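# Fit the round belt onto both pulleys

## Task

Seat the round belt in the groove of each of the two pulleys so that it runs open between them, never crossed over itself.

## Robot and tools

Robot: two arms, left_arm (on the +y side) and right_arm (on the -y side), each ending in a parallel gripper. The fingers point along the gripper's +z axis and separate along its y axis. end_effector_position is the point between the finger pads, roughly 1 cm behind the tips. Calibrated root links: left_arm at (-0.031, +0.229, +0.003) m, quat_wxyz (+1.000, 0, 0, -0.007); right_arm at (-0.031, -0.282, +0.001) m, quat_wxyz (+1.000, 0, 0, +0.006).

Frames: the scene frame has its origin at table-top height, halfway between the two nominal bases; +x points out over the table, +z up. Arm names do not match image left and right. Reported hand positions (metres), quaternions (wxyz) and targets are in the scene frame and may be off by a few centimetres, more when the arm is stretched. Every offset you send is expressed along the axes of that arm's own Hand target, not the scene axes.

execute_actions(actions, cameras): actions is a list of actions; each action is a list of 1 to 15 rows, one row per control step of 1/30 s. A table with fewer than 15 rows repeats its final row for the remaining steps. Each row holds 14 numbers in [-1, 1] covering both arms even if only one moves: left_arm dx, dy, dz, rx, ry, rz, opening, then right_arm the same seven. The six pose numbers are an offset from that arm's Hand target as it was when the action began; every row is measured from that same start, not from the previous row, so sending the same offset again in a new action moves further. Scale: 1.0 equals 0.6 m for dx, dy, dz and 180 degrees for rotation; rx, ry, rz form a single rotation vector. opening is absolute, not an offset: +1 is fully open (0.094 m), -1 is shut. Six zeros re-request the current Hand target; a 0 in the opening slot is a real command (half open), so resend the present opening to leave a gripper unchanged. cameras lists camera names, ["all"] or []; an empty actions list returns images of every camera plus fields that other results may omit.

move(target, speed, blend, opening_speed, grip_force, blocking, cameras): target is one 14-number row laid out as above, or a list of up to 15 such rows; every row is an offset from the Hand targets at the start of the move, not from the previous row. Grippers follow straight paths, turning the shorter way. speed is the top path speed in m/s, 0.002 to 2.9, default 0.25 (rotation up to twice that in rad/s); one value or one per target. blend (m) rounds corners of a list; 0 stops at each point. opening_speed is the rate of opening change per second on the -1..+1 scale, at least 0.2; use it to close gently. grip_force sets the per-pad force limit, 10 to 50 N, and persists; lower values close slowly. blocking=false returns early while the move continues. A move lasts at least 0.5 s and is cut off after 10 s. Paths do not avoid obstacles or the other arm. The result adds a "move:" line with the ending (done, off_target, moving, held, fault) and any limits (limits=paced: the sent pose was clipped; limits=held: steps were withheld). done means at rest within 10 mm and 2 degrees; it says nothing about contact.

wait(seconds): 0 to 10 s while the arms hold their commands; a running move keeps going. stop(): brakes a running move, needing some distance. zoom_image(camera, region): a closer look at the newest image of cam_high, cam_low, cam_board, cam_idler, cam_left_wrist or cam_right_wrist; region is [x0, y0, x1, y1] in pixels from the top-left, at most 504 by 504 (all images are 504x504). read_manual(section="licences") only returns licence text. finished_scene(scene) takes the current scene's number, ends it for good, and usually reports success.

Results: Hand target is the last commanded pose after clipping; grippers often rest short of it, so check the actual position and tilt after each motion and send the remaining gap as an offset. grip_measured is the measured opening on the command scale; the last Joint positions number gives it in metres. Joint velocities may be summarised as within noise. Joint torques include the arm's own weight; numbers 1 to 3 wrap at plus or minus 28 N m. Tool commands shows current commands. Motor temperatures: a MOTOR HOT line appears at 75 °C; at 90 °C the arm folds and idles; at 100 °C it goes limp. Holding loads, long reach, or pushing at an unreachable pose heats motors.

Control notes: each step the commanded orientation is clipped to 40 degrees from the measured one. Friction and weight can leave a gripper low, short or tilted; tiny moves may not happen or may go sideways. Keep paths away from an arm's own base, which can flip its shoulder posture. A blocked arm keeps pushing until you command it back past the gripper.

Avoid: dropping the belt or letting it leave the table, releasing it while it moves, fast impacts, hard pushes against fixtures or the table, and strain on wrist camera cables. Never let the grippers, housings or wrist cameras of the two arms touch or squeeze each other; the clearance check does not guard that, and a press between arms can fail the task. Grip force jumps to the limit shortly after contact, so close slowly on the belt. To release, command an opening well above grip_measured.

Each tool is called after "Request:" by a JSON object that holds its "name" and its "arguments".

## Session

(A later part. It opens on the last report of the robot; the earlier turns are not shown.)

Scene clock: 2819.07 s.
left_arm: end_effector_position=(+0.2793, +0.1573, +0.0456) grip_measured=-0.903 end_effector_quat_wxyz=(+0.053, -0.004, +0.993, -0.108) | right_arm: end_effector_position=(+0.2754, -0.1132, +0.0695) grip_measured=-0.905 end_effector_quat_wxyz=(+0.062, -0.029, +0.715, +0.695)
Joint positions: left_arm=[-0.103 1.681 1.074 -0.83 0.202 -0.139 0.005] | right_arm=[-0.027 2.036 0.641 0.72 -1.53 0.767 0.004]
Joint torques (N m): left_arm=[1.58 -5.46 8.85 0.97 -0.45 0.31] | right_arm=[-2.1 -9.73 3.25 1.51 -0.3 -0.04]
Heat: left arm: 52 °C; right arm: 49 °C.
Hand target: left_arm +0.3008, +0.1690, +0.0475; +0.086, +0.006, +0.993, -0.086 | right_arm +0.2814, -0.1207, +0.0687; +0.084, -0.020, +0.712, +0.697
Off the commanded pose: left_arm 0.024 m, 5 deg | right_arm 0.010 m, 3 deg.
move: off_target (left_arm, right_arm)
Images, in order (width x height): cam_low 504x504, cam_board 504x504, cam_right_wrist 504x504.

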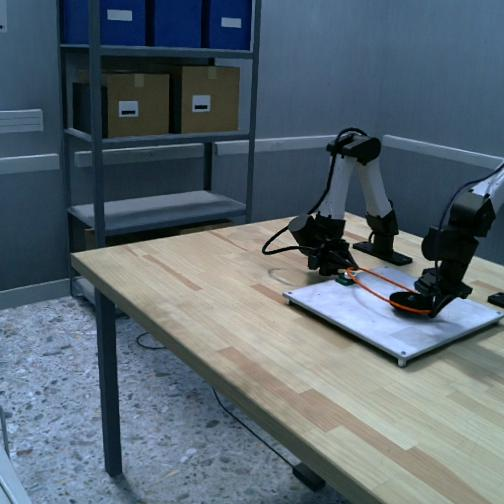

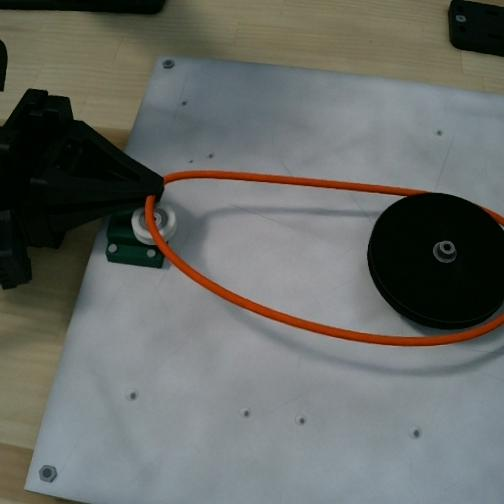

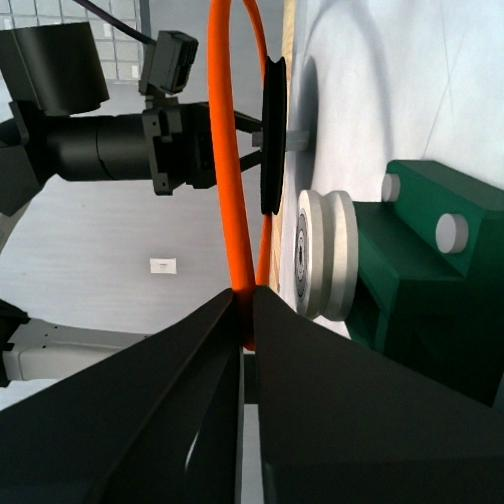

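Request:
{"name": "move", "arguments": {"target": [0,0,0,0,0,0,-0.96,0.0,-0.008,-0.021,0,0,0,-0.96], "speed": 0.04, "cameras": ["cam_right_wrist","cam_low","cam_board"]}}

Request:
{"name": "zoom_image", "arguments": {"camera": "cam_right_wrist", "region": [180, 20, 320, 300]}}

Request:
{"name": "zoom_image", "arguments": {"camera": "cam_low", "region": [380, 270, 450, 330]}}

Request:
{"name": "zoom_image", "arguments": {"camera": "cam_board", "region": [354, 160, 504, 360]}}

Scene clock: 2830.77 s.
left_arm: end_effector_position=(+0.2779, +0.1572, +0.0455) grip_measured=-0.903 end_effector_quat_wxyz=(+0.050, -0.004, +0.993, -0.108) | right_arm: end_effector_position=(+0.2742, -0.1163, +0.0645) grip_measured=-0.905 end_effector_quat_wxyz=(+0.064, -0.032, +0.713, +0.698)
Joint positions: left_arm=[-0.103 1.681 1.074 -0.836 0.203 -0.139 0.005] | right_arm=[-0.038 2.058 0.641 0.716 -1.543 0.734 0.004]
Joint torques (N m): left_arm=[1.55 -5.5 8.81 1.02 -0.47 0.31] | right_arm=[-4.29 -9.88 2.95 1.29 -0.47 -0.18]
Heat: left arm: 50 °C; right arm: 50 °C.
Hand target: left_arm +0.3008, +0.1690, +0.0475; +0.086, +0.006, +0.993, -0.086 | right_arm +0.2809, -0.1335, +0.0642; +0.084, -0.019, +0.712, +0.697
Off the commanded pose: left_arm 0.026 m, 5 deg | right_arm 0.018 m, 3 deg.
move: off_target (left_arm, right_arm)
Images, in order (width x height): cam_low 504x504, cam_board 504x504, cam_right_wrist 504x504.

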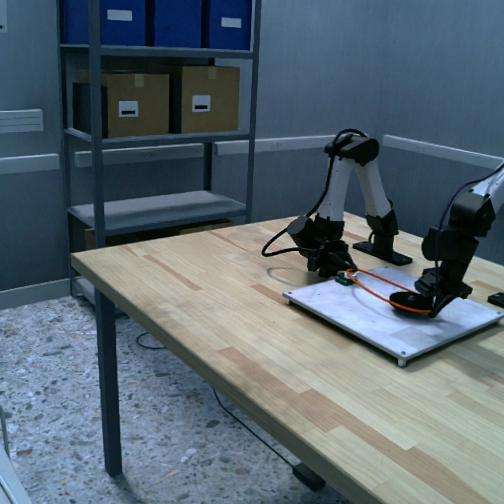

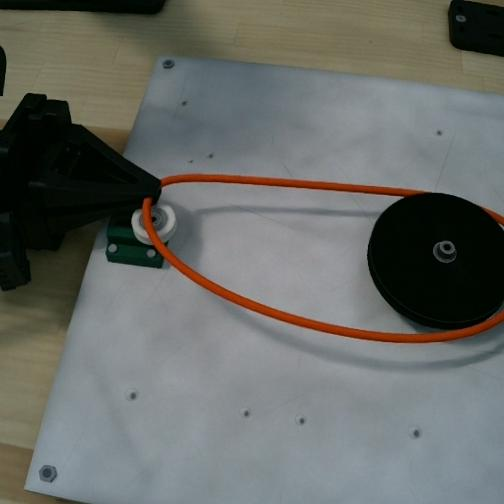

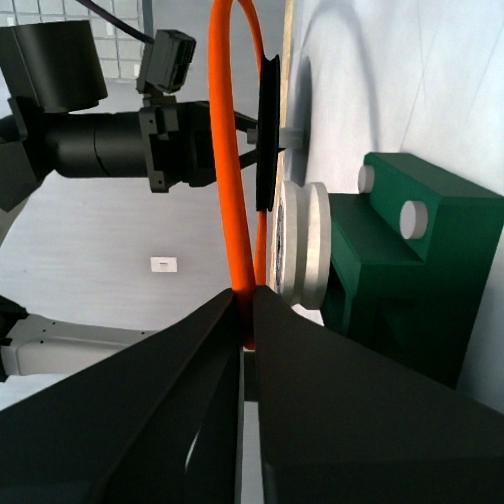

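Scaled by 1.800 from the camera's 504x504 image, which has a finer 720x720 frame.

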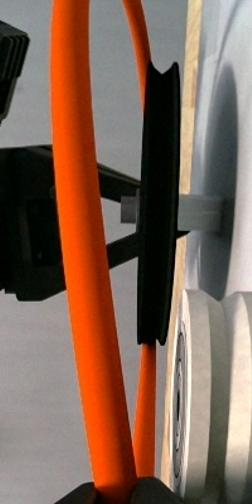

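Scaled by 7.200 from the camera's 504x504 image, which has a finer 720x720 frame.

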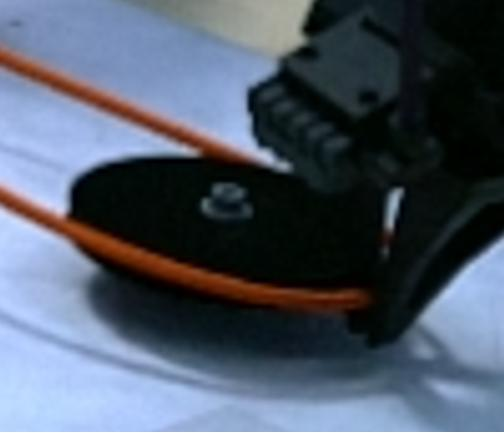

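Scaled by 2.520 from the camera's 504x504 image, which has a finer 720x720 frame.

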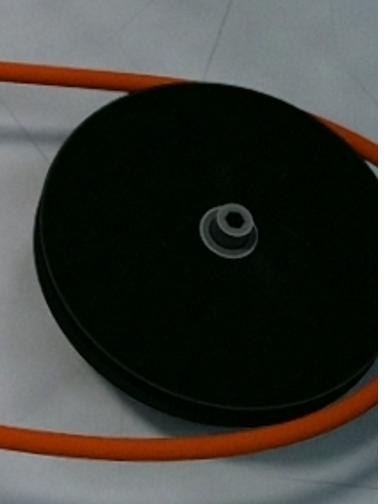

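Request:
{"name": "move", "arguments": {"target": [[0.0026,0.0023,0.0128,0,0,0,-0.96,0,0,0,0,0,0,-0.96],[0.0196,0.0,0.009,0,0,0,-0.96,0.0,-0.002,-0.007,0,0,0,-0.96]], "speed": 0.04, "cameras": ["cam_right_wrist","cam_low","cam_board"]}}

Request:
{"name": "zoom_image", "arguments": {"camera": "cam_right_wrist", "region": [180, 20, 320, 300]}}

Request:
{"name": "zoom_image", "arguments": {"camera": "cam_low", "region": [380, 270, 450, 330]}}

Request:
{"name": "zoom_image", "arguments": {"camera": "cam_board", "region": [354, 160, 504, 360]}}

Scene clock: 2841.77 s.
left_arm: end_effector_position=(+0.2748, +0.1569, +0.0410) grip_measured=-0.903 end_effector_quat_wxyz=(+0.046, -0.009, +0.993, -0.112) | right_arm: end_effector_position=(+0.2718, -0.1187, +0.0635) grip_measured=-0.905 end_effector_quat_wxyz=(+0.065, -0.032, +0.711, +0.700)
Joint positions: left_arm=[-0.101 1.682 1.056 -0.824 0.21 -0.146 0.005] | right_arm=[-0.046 2.058 0.636 0.694 -1.553 0.706 0.004]
Joint torques (N m): left_arm=[0.62 -7.43 5.07 1.19 -0.53 0.28] | right_arm=[-4.9 -9.88 3.1 1.22 -0.47 -0.21]
Heat: left arm: 49 °C; right arm: 50 °C.
Hand target: left_arm +0.2901, +0.1680, +0.0402; +0.086, +0.006, +0.993, -0.086 | right_arm +0.2807, -0.1377, +0.0630; +0.084, -0.019, +0.712, +0.697
Off the commanded pose: left_arm 0.019 m, 6 deg | right_arm 0.021 m, 3 deg.
joint sent to its limit (right arm) — joint 5 (wrist yaw), lower limit. The joint targets still meet the commanded pose.
move: off_target (left_arm, right_arm)
Images, in order (width x height): cam_low 504x504, cam_board 504x504, cam_right_wrist 504x504.

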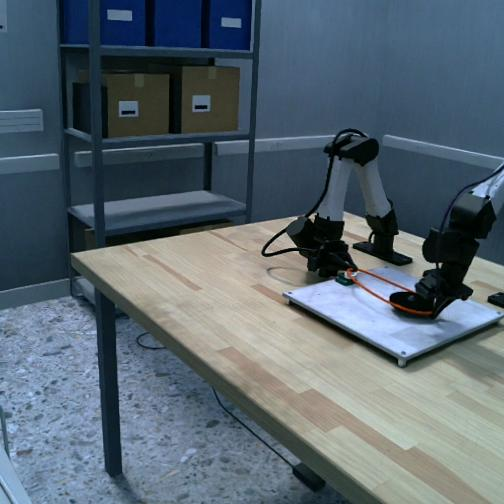

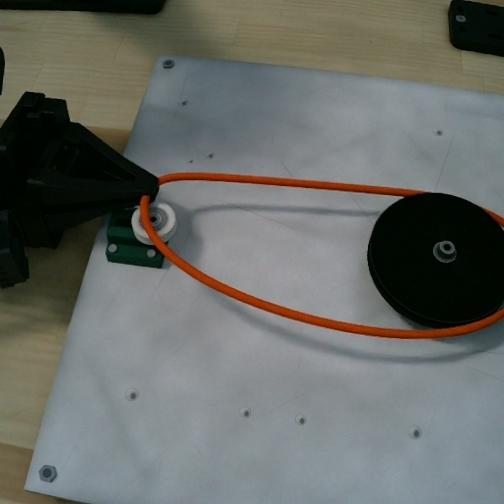

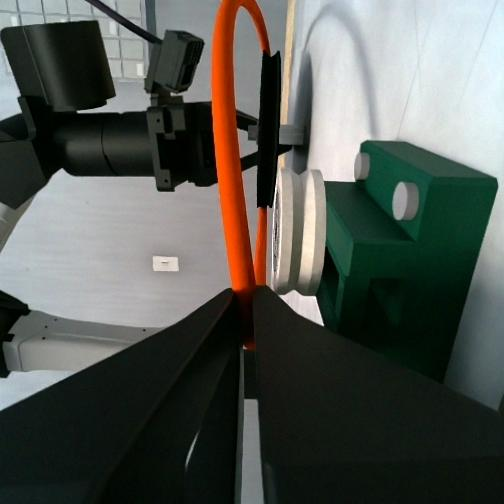

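Scaled by 1.800 from the camera's 504x504 image, which has a finer 720x720 frame.

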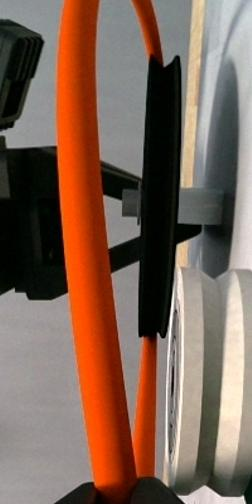

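Scaled by 7.200 from the camera's 504x504 image, which has a finer 720x720 frame.

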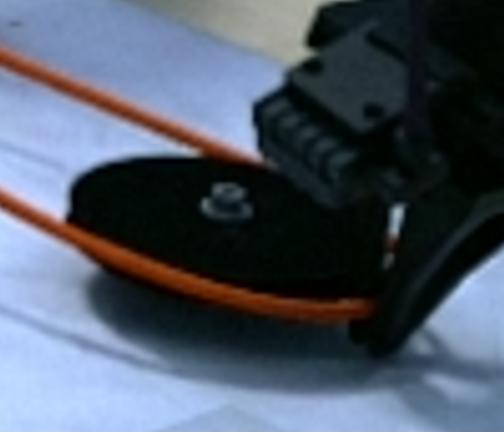

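Scaled by 2.520 from the camera's 504x504 image, which has a finer 720x720 frame.

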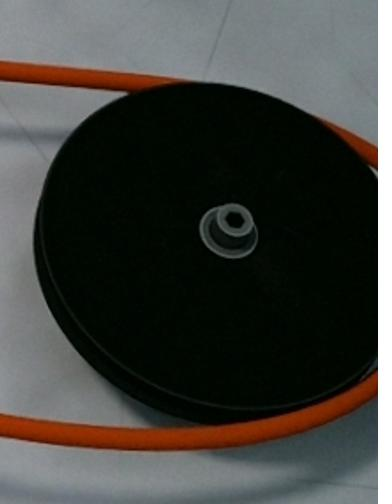

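Request:
{"name": "move", "arguments": {"target": [[0.013,0.0,0.002,0,0,0,-0.96,0.0,-0.001,-0.012,0,0,0,-0.96],[0.013,0.012,0.0,0,0,0,-0.96,0.0,-0.001,-0.012,0,0,0,-0.96]], "speed": 0.04, "cameras": ["cam_right_wrist","cam_low","cam_idler","cam_board"]}}

Request:
{"name": "zoom_image", "arguments": {"camera": "cam_right_wrist", "region": [180, 20, 320, 300]}}

Request:
{"name": "zoom_image", "arguments": {"camera": "cam_low", "region": [380, 270, 450, 330]}}

Request:
{"name": "zoom_image", "arguments": {"camera": "cam_board", "region": [354, 160, 504, 360]}}

Request:
{"name": "zoom_image", "arguments": {"camera": "cam_idler", "region": [304, 100, 504, 300]}}

Scene clock: 2854.77 s.
left_arm: end_effector_position=(+0.2713, +0.1563, +0.0405) grip_measured=-0.903 end_effector_quat_wxyz=(+0.052, -0.016, +0.990, -0.127) | right_arm: end_effector_position=(+0.2674, -0.1233, +0.0583) grip_measured=-0.905 end_effector_quat_wxyz=(+0.062, -0.018, +0.711, +0.700)
Joint positions: left_arm=[-0.089 1.657 1.019 -0.795 0.239 -0.153 0.005] | right_arm=[-0.063 2.058 0.623 0.634 -1.554 0.657 0.004]
Joint torques (N m): left_arm=[1.51 -7.1 5.05 1.04 -0.78 0.61] | right_arm=[-5.29 -10.93 3.77 1.23 -0.4 -0.16]
Heat: left arm: 49 °C; right arm: 51 °C.
Hand target: left_arm +0.2826, +0.1751, +0.0376; +0.085, +0.006, +0.993, -0.086 | right_arm +0.2801, -0.1449, +0.0625; +0.084, -0.019, +0.712, +0.697
Off the commanded pose: left_arm 0.022 m, 7 deg | right_arm 0.025 m, 3 deg.
joint read past its limit (right arm) — joint 5 (wrist yaw), lower limit.
joint sent to its limit (right arm) — joint 5 (wrist yaw), lower limit. The joint targets still meet the commanded pose.
move: off_target (left_arm, right_arm)
Images, in order (width x height): cam_low 504x504, cam_board 504x504, cam_idler 504x504, cam_right_wrist 504x504.

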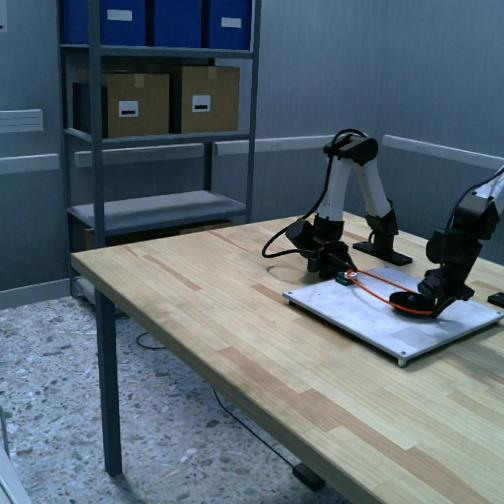

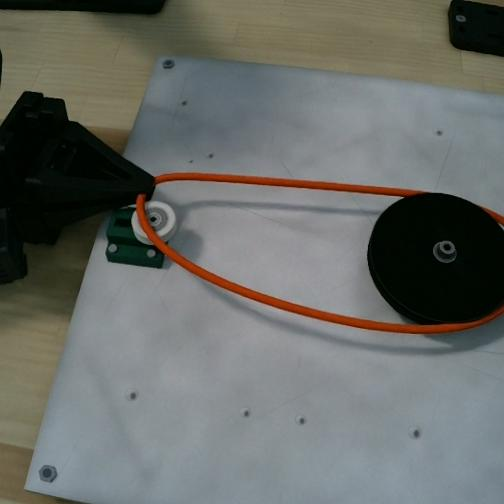

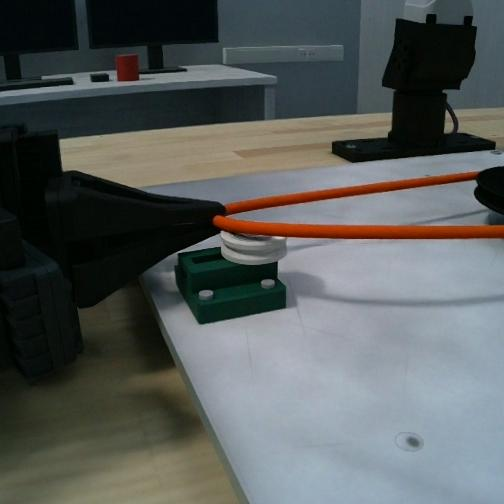

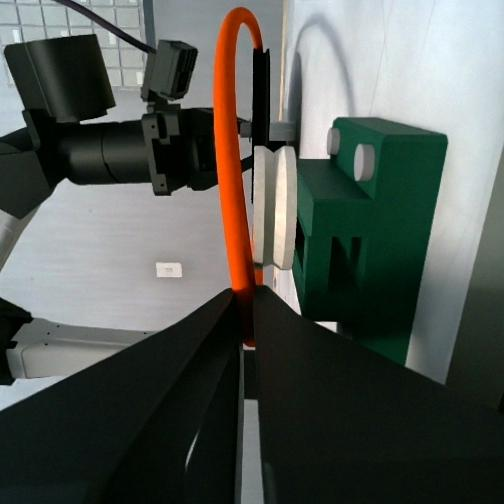

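Scaled by 1.800 from the camera's 504x504 image, which has a finer 720x720 frame.

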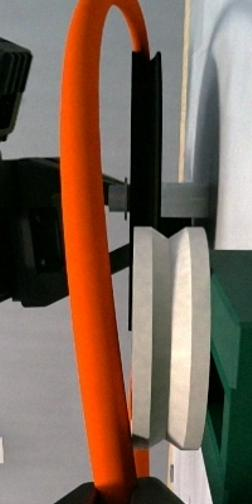

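Scaled by 7.200 from the camera's 504x504 image, which has a finer 720x720 frame.

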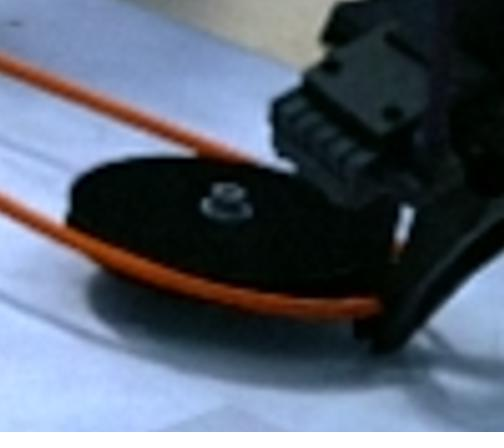

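Scaled by 2.520 from the camera's 504x504 image, which has a finer 720x720 frame.

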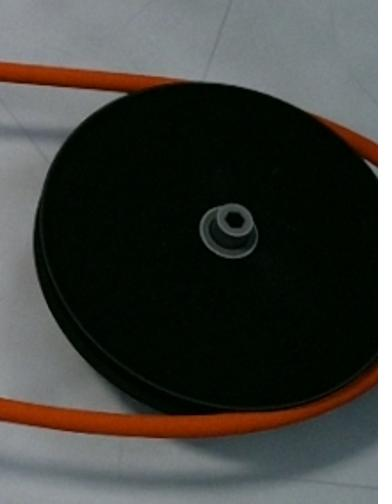

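Scaled by 2.520 from the camera's 504x504 image, which has a finer 720x720 frame.

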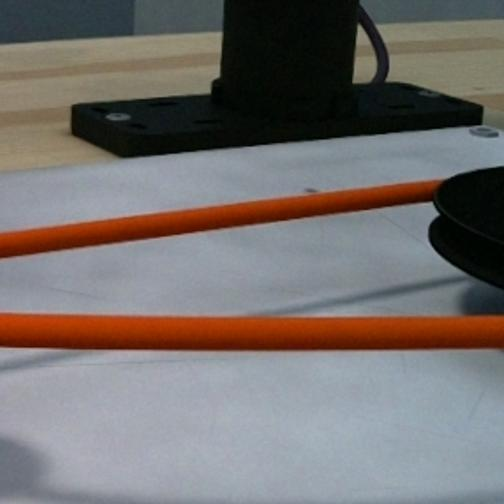

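Request:
{"name": "move", "arguments": {"target": [[-0.006,-0.008,-0.022,0,0,0,-0.96,0,0.012,0.003,0,0,0,-0.96],[-0.0146,-0.0135,-0.0405,0,0,0,-0.96,0,0.02,0.005,0,0,0,-0.96]], "speed": 0.03, "cameras": ["cam_right_wrist","cam_low","cam_idler","cam_board"]}}

Request:
{"name": "zoom_image", "arguments": {"camera": "cam_right_wrist", "region": [180, 20, 320, 300]}}

Request:
{"name": "zoom_image", "arguments": {"camera": "cam_low", "region": [380, 270, 450, 330]}}

Request:
{"name": "zoom_image", "arguments": {"camera": "cam_board", "region": [354, 160, 504, 360]}}

Request:
{"name": "zoom_image", "arguments": {"camera": "cam_idler", "region": [304, 100, 504, 300]}}

Scene clock: 2867.73 s.
left_arm: end_effector_position=(+0.2666, +0.1557, +0.0487) grip_measured=-0.903 end_effector_quat_wxyz=(+0.037, -0.014, +0.992, -0.124) | right_arm: end_effector_position=(+0.2649, -0.1232, +0.0631) grip_measured=-0.905 end_effector_quat_wxyz=(+0.052, -0.009, +0.711, +0.701)
Joint positions: left_arm=[-0.094 1.655 1.056 -0.865 0.237 -0.15 0.005] | right_arm=[-0.063 2.027 0.623 0.562 -1.555 0.644 0.004]
Joint torques (N m): left_arm=[0.79 -8.85 9.61 0.66 -0.76 0.42] | right_arm=[-4.53 -13.11 4.38 1.26 -0.46 -0.19]
Heat: left arm: 50 °C; right arm: 52 °C.
Hand target: left_arm +0.2869, +0.1713, +0.0641; +0.086, +0.006, +0.993, -0.086 | right_arm +0.2786, -0.1416, +0.0743; +0.084, -0.019, +0.712, +0.697
Off the commanded pose: left_arm 0.030 m, 7 deg | right_arm 0.026 m, 4 deg.
joint read past its limit (right arm) — joint 5 (wrist yaw), lower limit.
joint sent to its limit (right arm) — joint 5 (wrist yaw), lower limit. The joint targets still meet the commanded pose.
move: off_target (left_arm, right_arm)
Images, in order (width x height): cam_low 504x504, cam_board 504x504, cam_idler 504x504, cam_right_wrist 504x504.

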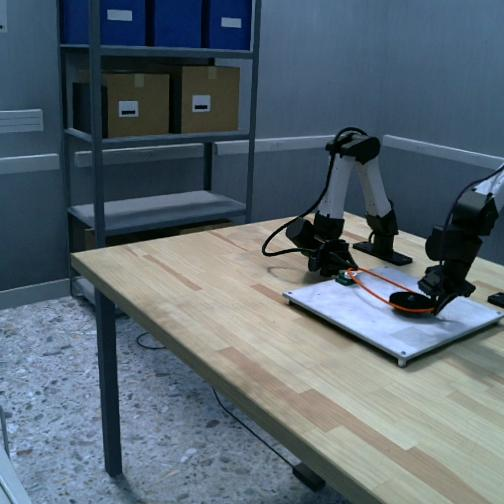

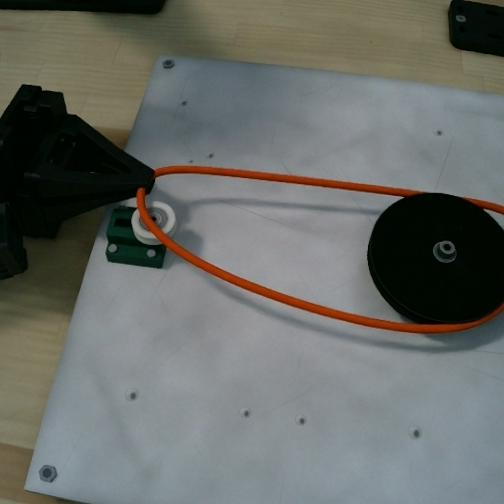

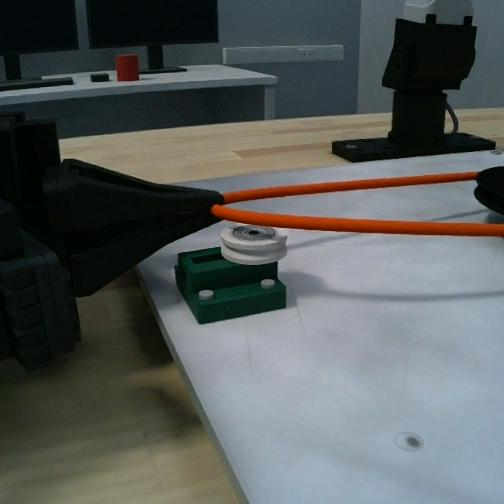

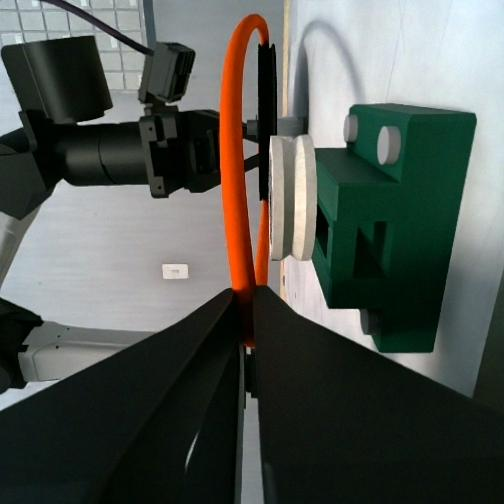

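Scaled by 1.800 from the camera's 504x504 image, which has a finer 720x720 frame.

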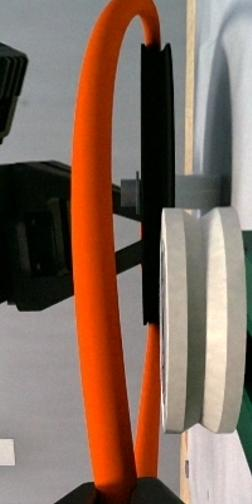

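Scaled by 7.200 from the camera's 504x504 image, which has a finer 720x720 frame.

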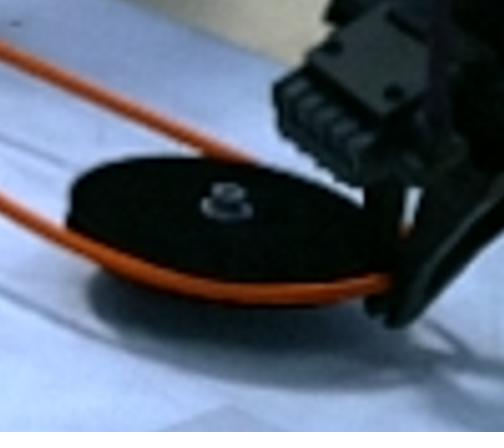

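Scaled by 2.520 from the camera's 504x504 image, which has a finer 720x720 frame.

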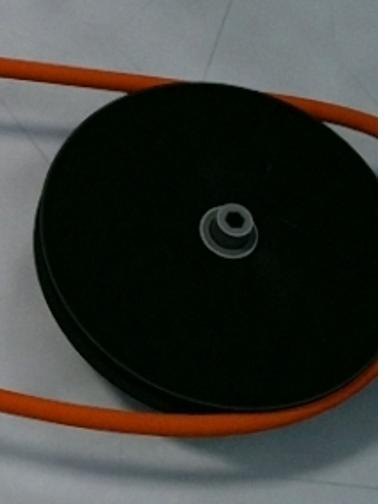

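Scaled by 2.520 from the camera's 504x504 image, which has a finer 720x720 frame.

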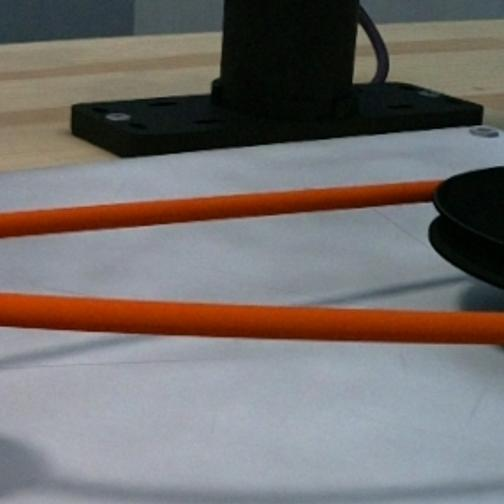

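Request:
{"name": "move", "arguments": {"target": [-0.024,-0.0063,-0.013,0,0,0,-0.96,-0.004,0.012,0.005,0,0,0,-0.96], "speed": 0.03, "cameras": ["cam_right_wrist","cam_low","cam_idler","cam_board","cam_left_wrist"]}}

Request:
{"name": "zoom_image", "arguments": {"camera": "cam_right_wrist", "region": [180, 20, 320, 300]}}

Request:
{"name": "zoom_image", "arguments": {"camera": "cam_low", "region": [380, 270, 450, 330]}}

Request:
{"name": "zoom_image", "arguments": {"camera": "cam_idler", "region": [304, 100, 504, 300]}}

Scene clock: 2877.57 s.
left_arm: end_effector_position=(+0.2676, +0.1557, +0.0586) grip_measured=-0.903 end_effector_quat_wxyz=(+0.025, -0.013, +0.993, -0.116) | right_arm: end_effector_position=(+0.2636, -0.1232, +0.0674) grip_measured=-0.905 end_effector_quat_wxyz=(+0.046, -0.002, +0.712, +0.701)
Joint positions: left_arm=[-0.1 1.668 1.116 -0.939 0.224 -0.15 0.005] | right_arm=[-0.063 2 0.623 0.513 -1.554 0.64 0.004]
Joint torques (N m): left_arm=[0.96 -7.53 11.64 0.85 -0.67 0.36] | right_arm=[-3.71 -13.23 5.87 1.2 -0.47 -0.21]
Heat: left arm: 50 °C; right arm: 54 °C.
Hand target: left_arm +0.2997, +0.1689, +0.0748; +0.086, +0.006, +0.993, -0.086 | right_arm +0.2802, -0.1386, +0.0817; +0.084, -0.019, +0.712, +0.697
Off the commanded pose: left_arm 0.038 m, 8 deg | right_arm 0.027 m, 5 deg.
joint sent to its limit (right arm) — joint 5 (wrist yaw), lower limit. The joint targets still meet the commanded pose.
move: off_target (left_arm, right_arm)
Images, in order (width x height): cam_low 504x504, cam_board 504x504, cam_idler 504x504, cam_left_wrist 504x504, cam_right_wrist 504x504.

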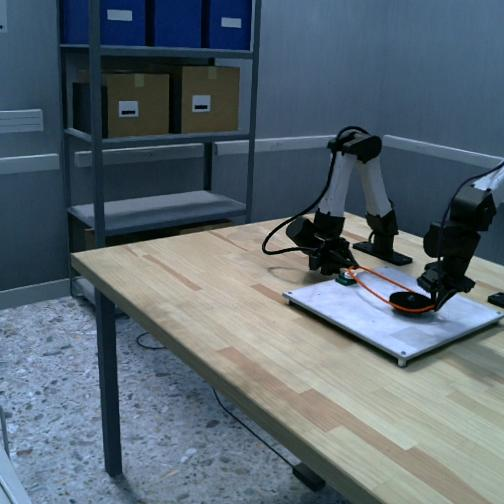

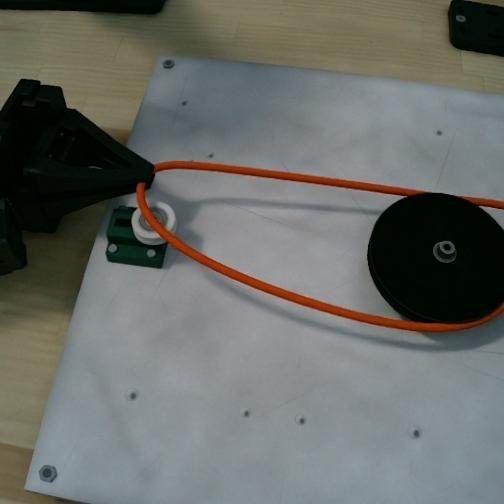

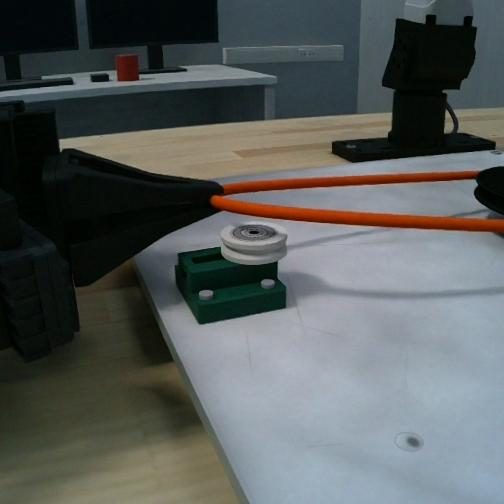

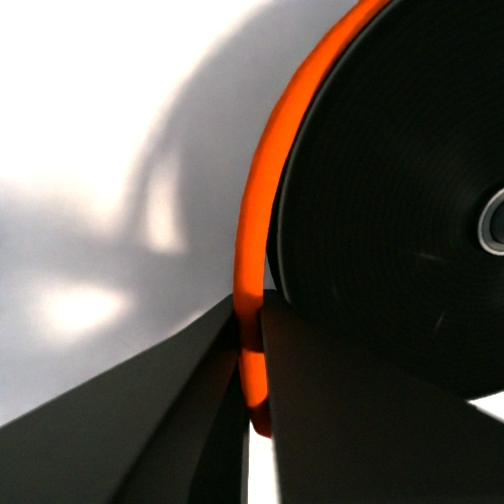

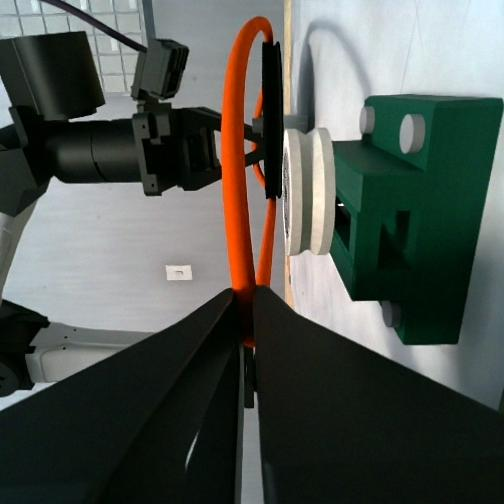

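Scaled by 1.800 from the camera's 504x504 image, which has a finer 720x720 frame.

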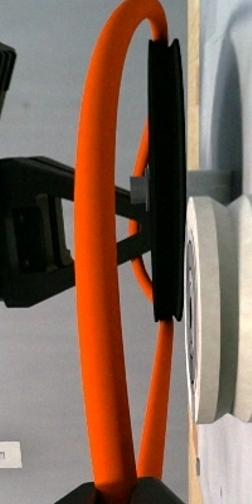

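Scaled by 7.200 from the camera's 504x504 image, which has a finer 720x720 frame.

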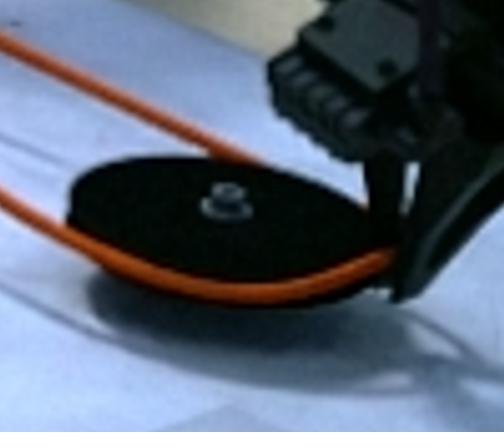

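Scaled by 2.520 from the camera's 504x504 image, which has a finer 720x720 frame.

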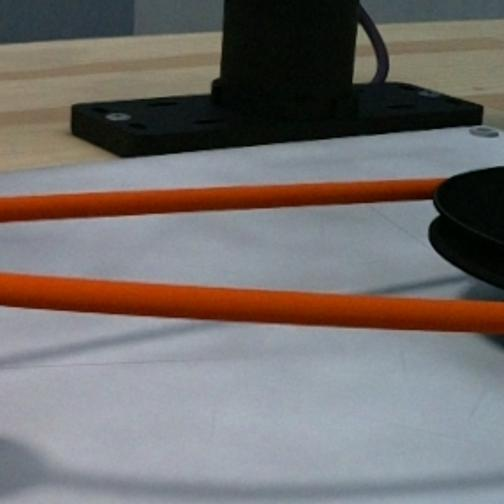

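Request:
{"name": "move", "arguments": {"target": [0,0,0,0,0,0,-0.84,0,0,0,0,0,0,-0.96], "opening_speed": 0.4, "cameras": ["cam_right_wrist","cam_low","cam_left_wrist"]}}

Request:
{"name": "zoom_image", "arguments": {"camera": "cam_right_wrist", "region": [180, 0, 320, 280]}}

Request:
{"name": "zoom_image", "arguments": {"camera": "cam_low", "region": [380, 270, 450, 330]}}

Scene clock: 2887.23 s.
left_arm: end_effector_position=(+0.2717, +0.1576, +0.0628) grip_measured=-0.840 end_effector_quat_wxyz=(+0.032, -0.004, +0.993, -0.110) | right_arm: end_effector_position=(+0.2649, -0.1250, +0.0682) grip_measured=-0.905 end_effector_quat_wxyz=(+0.049, -0.001, +0.712, +0.700)
Joint positions: left_arm=[-0.1 1.668 1.135 -0.947 0.21 -0.133 0.008] | right_arm=[-0.069 1.997 0.623 0.513 -1.552 0.639 0.004]
Joint torques (N m): left_arm=[1.13 -7.43 10.04 0.95 -0.54 0.2] | right_arm=[-3.25 -13.01 5.65 1.31 -0.48 -0.14]
Heat: left arm: 50 °C; right arm: 53 °C.
Hand target: left_arm +0.2996, +0.1689, +0.0747; +0.085, +0.006, +0.993, -0.086 | right_arm +0.2795, -0.1378, +0.0814; +0.090, -0.013, +0.711, +0.697 (not the last commanded pose)
Off the commanded pose: left_arm 0.032 m, 7 deg | right_arm 0.025 m, 5 deg.
move: off_target (left_arm, right_arm)
Images, in order (width x height): cam_low 504x504, cam_left_wrist 504x504, cam_right_wrist 504x504.

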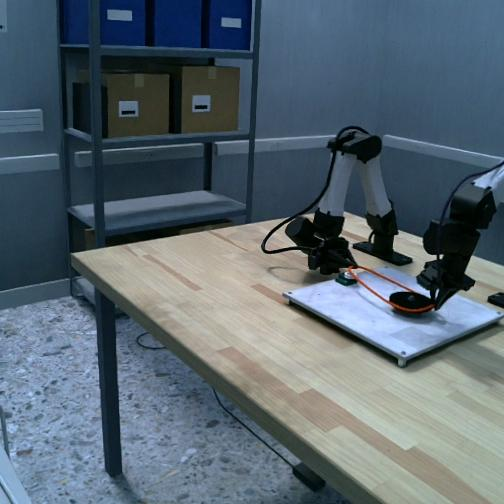

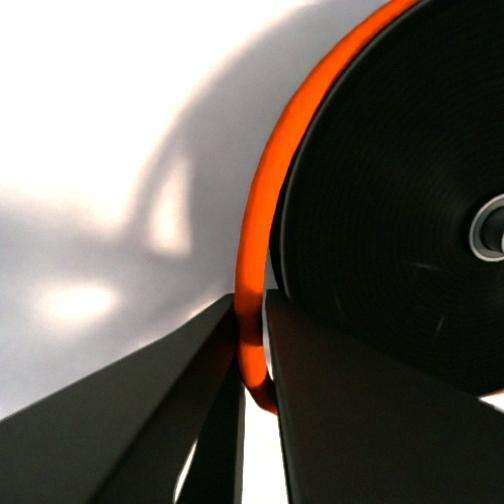

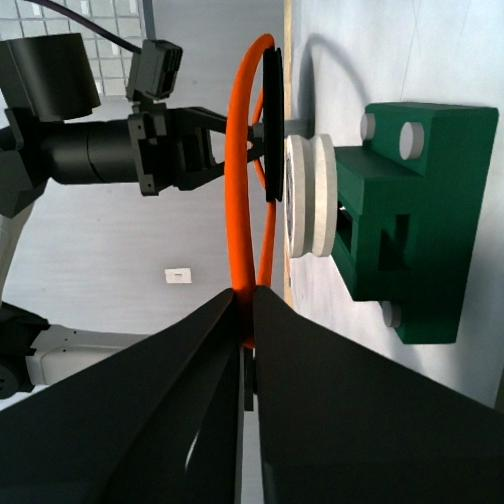

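Scaled by 1.800 from the camera's 504x504 image, which has a finer 720x720 frame.

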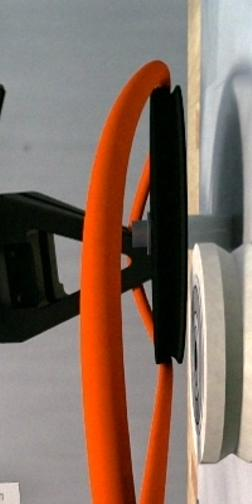

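Scaled by 7.200 from the camera's 504x504 image, which has a finer 720x720 frame.

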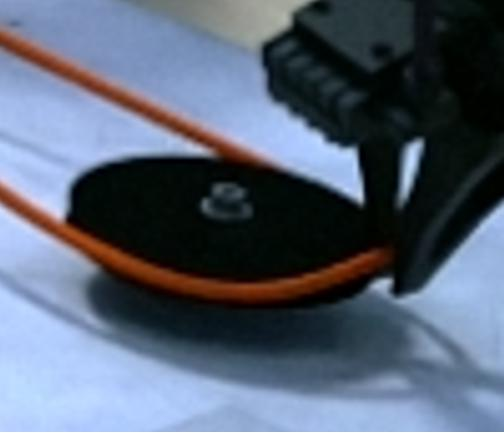

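Request:
{"name": "move", "arguments": {"target": [0.002,0.0017,0.012,0,0,0,-0.84,0,0,0,0,0,0,-0.96], "speed": 0.03, "cameras": ["cam_right_wrist","cam_low","cam_left_wrist"]}}

Request:
{"name": "zoom_image", "arguments": {"camera": "cam_right_wrist", "region": [180, 0, 320, 280]}}

Request:
{"name": "zoom_image", "arguments": {"camera": "cam_low", "region": [380, 270, 450, 330]}}

Scene clock: 2900.27 s.
left_arm: end_effector_position=(+0.2718, +0.1576, +0.0628) grip_measured=-0.840 end_effector_quat_wxyz=(+0.032, -0.004, +0.993, -0.110) | right_arm: end_effector_position=(+0.2649, -0.1250, +0.0682) grip_measured=-0.905 end_effector_quat_wxyz=(+0.049, -0.001, +0.712, +0.700)
Joint positions: left_arm=[-0.1 1.668 1.135 -0.947 0.21 -0.133 0.008] | right_arm=[-0.069 1.997 0.623 0.513 -1.552 0.639 0.004]
Joint torques (N m): left_arm=[1.05 -6.72 8.25 1.19 -0.54 0.19] | right_arm=[-3.1 -13.05 5.55 1.27 -0.47 -0.19]
Motor temperatures (°C): left_arm=[25 51 47 28 25 24 30] | right_arm=[26 56 31 34 26 22 28]
Heat: left arm: 51 °C; right arm: 56 °C.
Hand target: left_arm +0.2997, +0.1687, +0.0674; +0.085, +0.006, +0.993, -0.086 | right_arm +0.2795, -0.1378, +0.0814; +0.090, -0.013, +0.711, +0.697
Off the commanded pose: left_arm 0.030 m, 7 deg | right_arm 0.024 m, 5 deg.
move: off_target (left_arm, right_arm)
Images, in order (width x height): cam_low 504x504, cam_left_wrist 504x504, cam_right_wrist 504x504.

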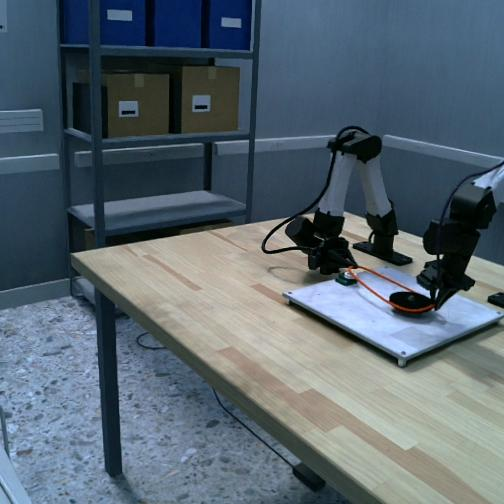

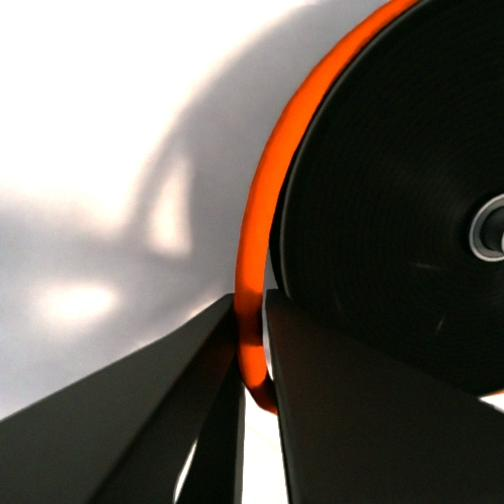

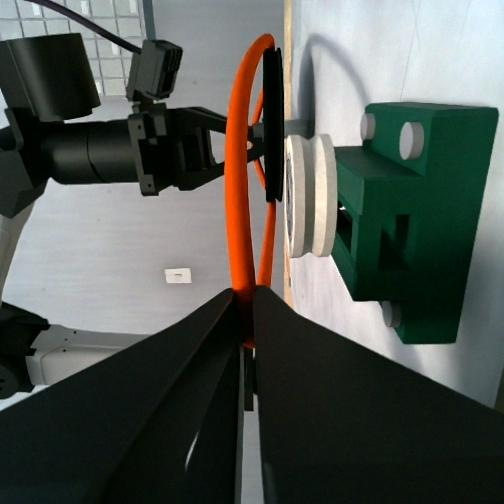

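Scaled by 1.800 from the camera's 504x504 image, which has a finer 720x720 frame.

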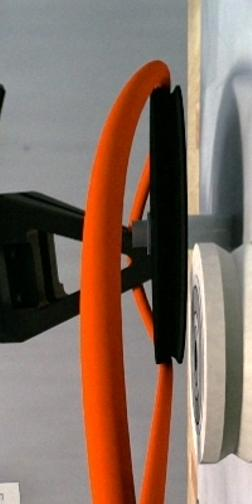

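Scaled by 7.200 from the camera's 504x504 image, which has a finer 720x720 frame.

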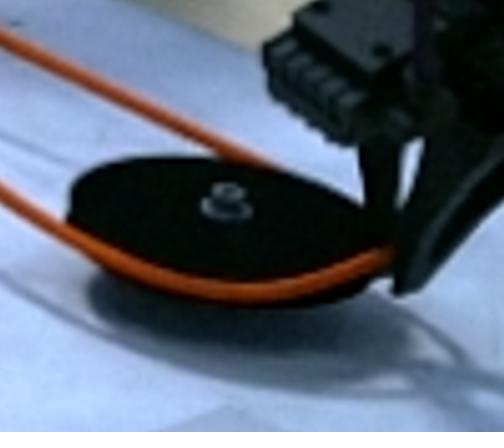

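Request:
{"name": "move", "arguments": {"target": [0.001,0.0017,0.015,0,0,0,-0.84,0,0,0,0,0,0,-0.96], "speed": 0.03, "cameras": ["cam_right_wrist","cam_low"]}}

Request:
{"name": "zoom_image", "arguments": {"camera": "cam_right_wrist", "region": [180, 0, 320, 280]}}

Request:
{"name": "zoom_image", "arguments": {"camera": "cam_low", "region": [380, 270, 450, 330]}}

Scene clock: 2908.97 s.
left_arm: end_effector_position=(+0.2739, +0.1578, +0.0605) grip_measured=-0.840 end_effector_quat_wxyz=(+0.035, -0.004, +0.993, -0.109) | right_arm: end_effector_position=(+0.2649, -0.1250, +0.0682) grip_measured=-0.905 end_effector_quat_wxyz=(+0.049, -0.001, +0.712, +0.700)
Joint positions: left_arm=[-0.1 1.673 1.131 -0.933 0.208 -0.133 0.008] | right_arm=[-0.069 1.997 0.623 0.513 -1.552 0.639 0.004]
Joint torques (N m): left_arm=[0.96 -6.08 6.72 1.38 -0.51 0.18] | right_arm=[-3.08 -13 5.49 1.21 -0.43 -0.15]
Motor temperatures (°C): left_arm=[25 50 47 29 25 24 29] | right_arm=[26 58 32 33 26 22 28]
Heat: left arm: 50 °C; right arm: 58 °C.
Hand target: left_arm +0.3007, +0.1682, +0.0584; +0.086, +0.006, +0.993, -0.086 | right_arm +0.2795, -0.1378, +0.0814; +0.090, -0.013, +0.711, +0.697
Off the commanded pose: left_arm 0.029 m, 6 deg | right_arm 0.024 m, 5 deg.
move: off_target (left_arm, right_arm)
Images, in order (width x height): cam_low 504x504, cam_right_wrist 504x504.

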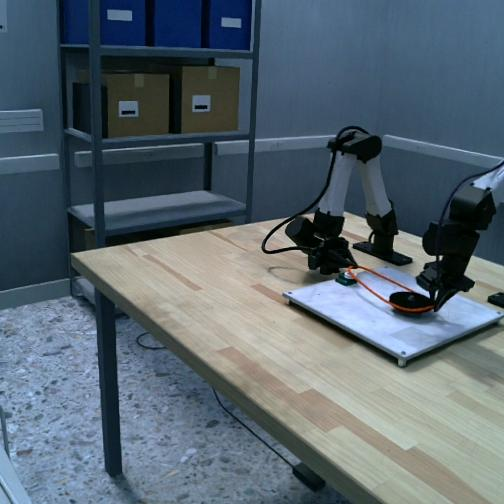

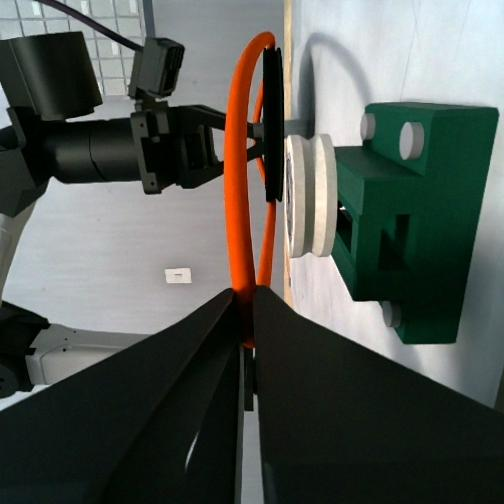

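Scaled by 1.800 from the camera's 504x504 image, which has a finer 720x720 frame.

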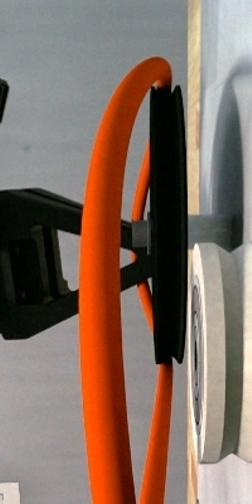

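Scaled by 7.200 from the camera's 504x504 image, which has a finer 720x720 frame.

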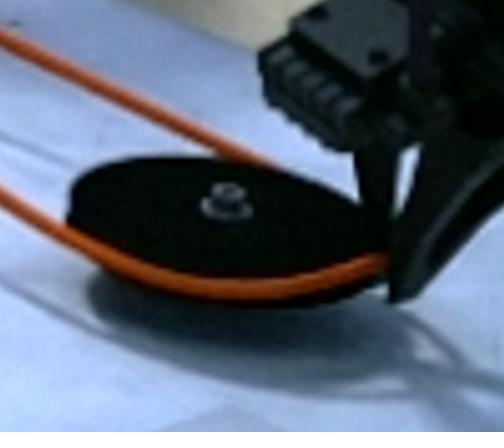

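Request:
{"name": "move", "arguments": {"target": [0.006,0.0017,0.012,0,0,0,-0.82,0,0,0,0,0,0,-0.96], "speed": 0.03, "cameras": ["cam_right_wrist","cam_left_wrist"]}}

Request:
{"name": "zoom_image", "arguments": {"camera": "cam_right_wrist", "region": [180, 0, 320, 280]}}

Scene clock: 2917.43 s.
left_arm: end_effector_position=(+0.2853, +0.1588, +0.0574) grip_measured=-0.821 end_effector_quat_wxyz=(+0.062, +0.004, +0.993, -0.105) | right_arm: end_effector_position=(+0.2674, -0.1299, +0.0682) grip_measured=-0.905 end_effector_quat_wxyz=(+0.055, +0.005, +0.712, +0.700)
Joint positions: left_arm=[-0.099 1.673 1.114 -0.864 0.195 -0.12 0.008] | right_arm=[-0.085 1.997 0.623 0.513 -1.552 0.639 0.004]
Joint torques (N m): left_arm=[0.81 -5.72 5.29 1.22 -0.41 0.04] | right_arm=[-1.81 -12.83 5.64 1.29 -0.48 -0.18]
Motor temperatures (°C): left_arm=[25 50 47 29 25 24 29] | right_arm=[26 58 32 33 26 22 28]
Heat: left arm: 50 °C; right arm: 58 °C.
Hand target: left_arm +0.2985, +0.1680, +0.0507; +0.086, +0.006, +0.993, -0.086 | right_arm +0.2795, -0.1378, +0.0814; +0.090, -0.013, +0.711, +0.697
Off the commanded pose: left_arm 0.017 m, 4 deg | right_arm 0.020 m, 5 deg.
move: off_target (left_arm, right_arm)
Images, in order (width x height): cam_left_wrist 504x504, cam_right_wrist 504x504.

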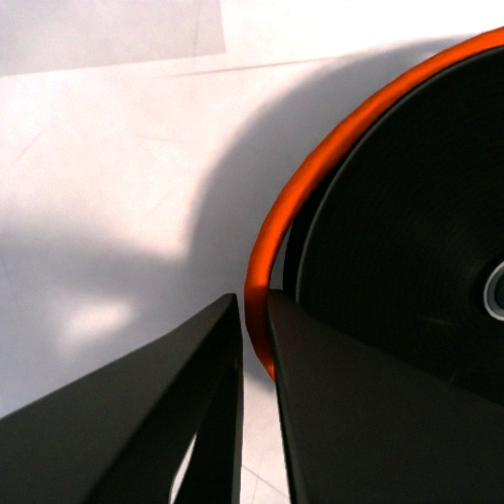

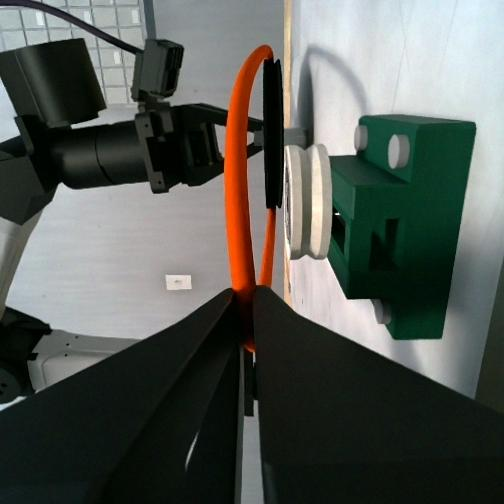

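Scaled by 1.800 from the camera's 504x504 image, which has a finer 720x720 frame.

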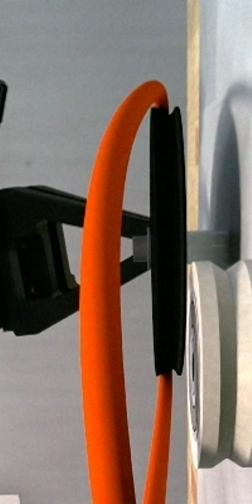

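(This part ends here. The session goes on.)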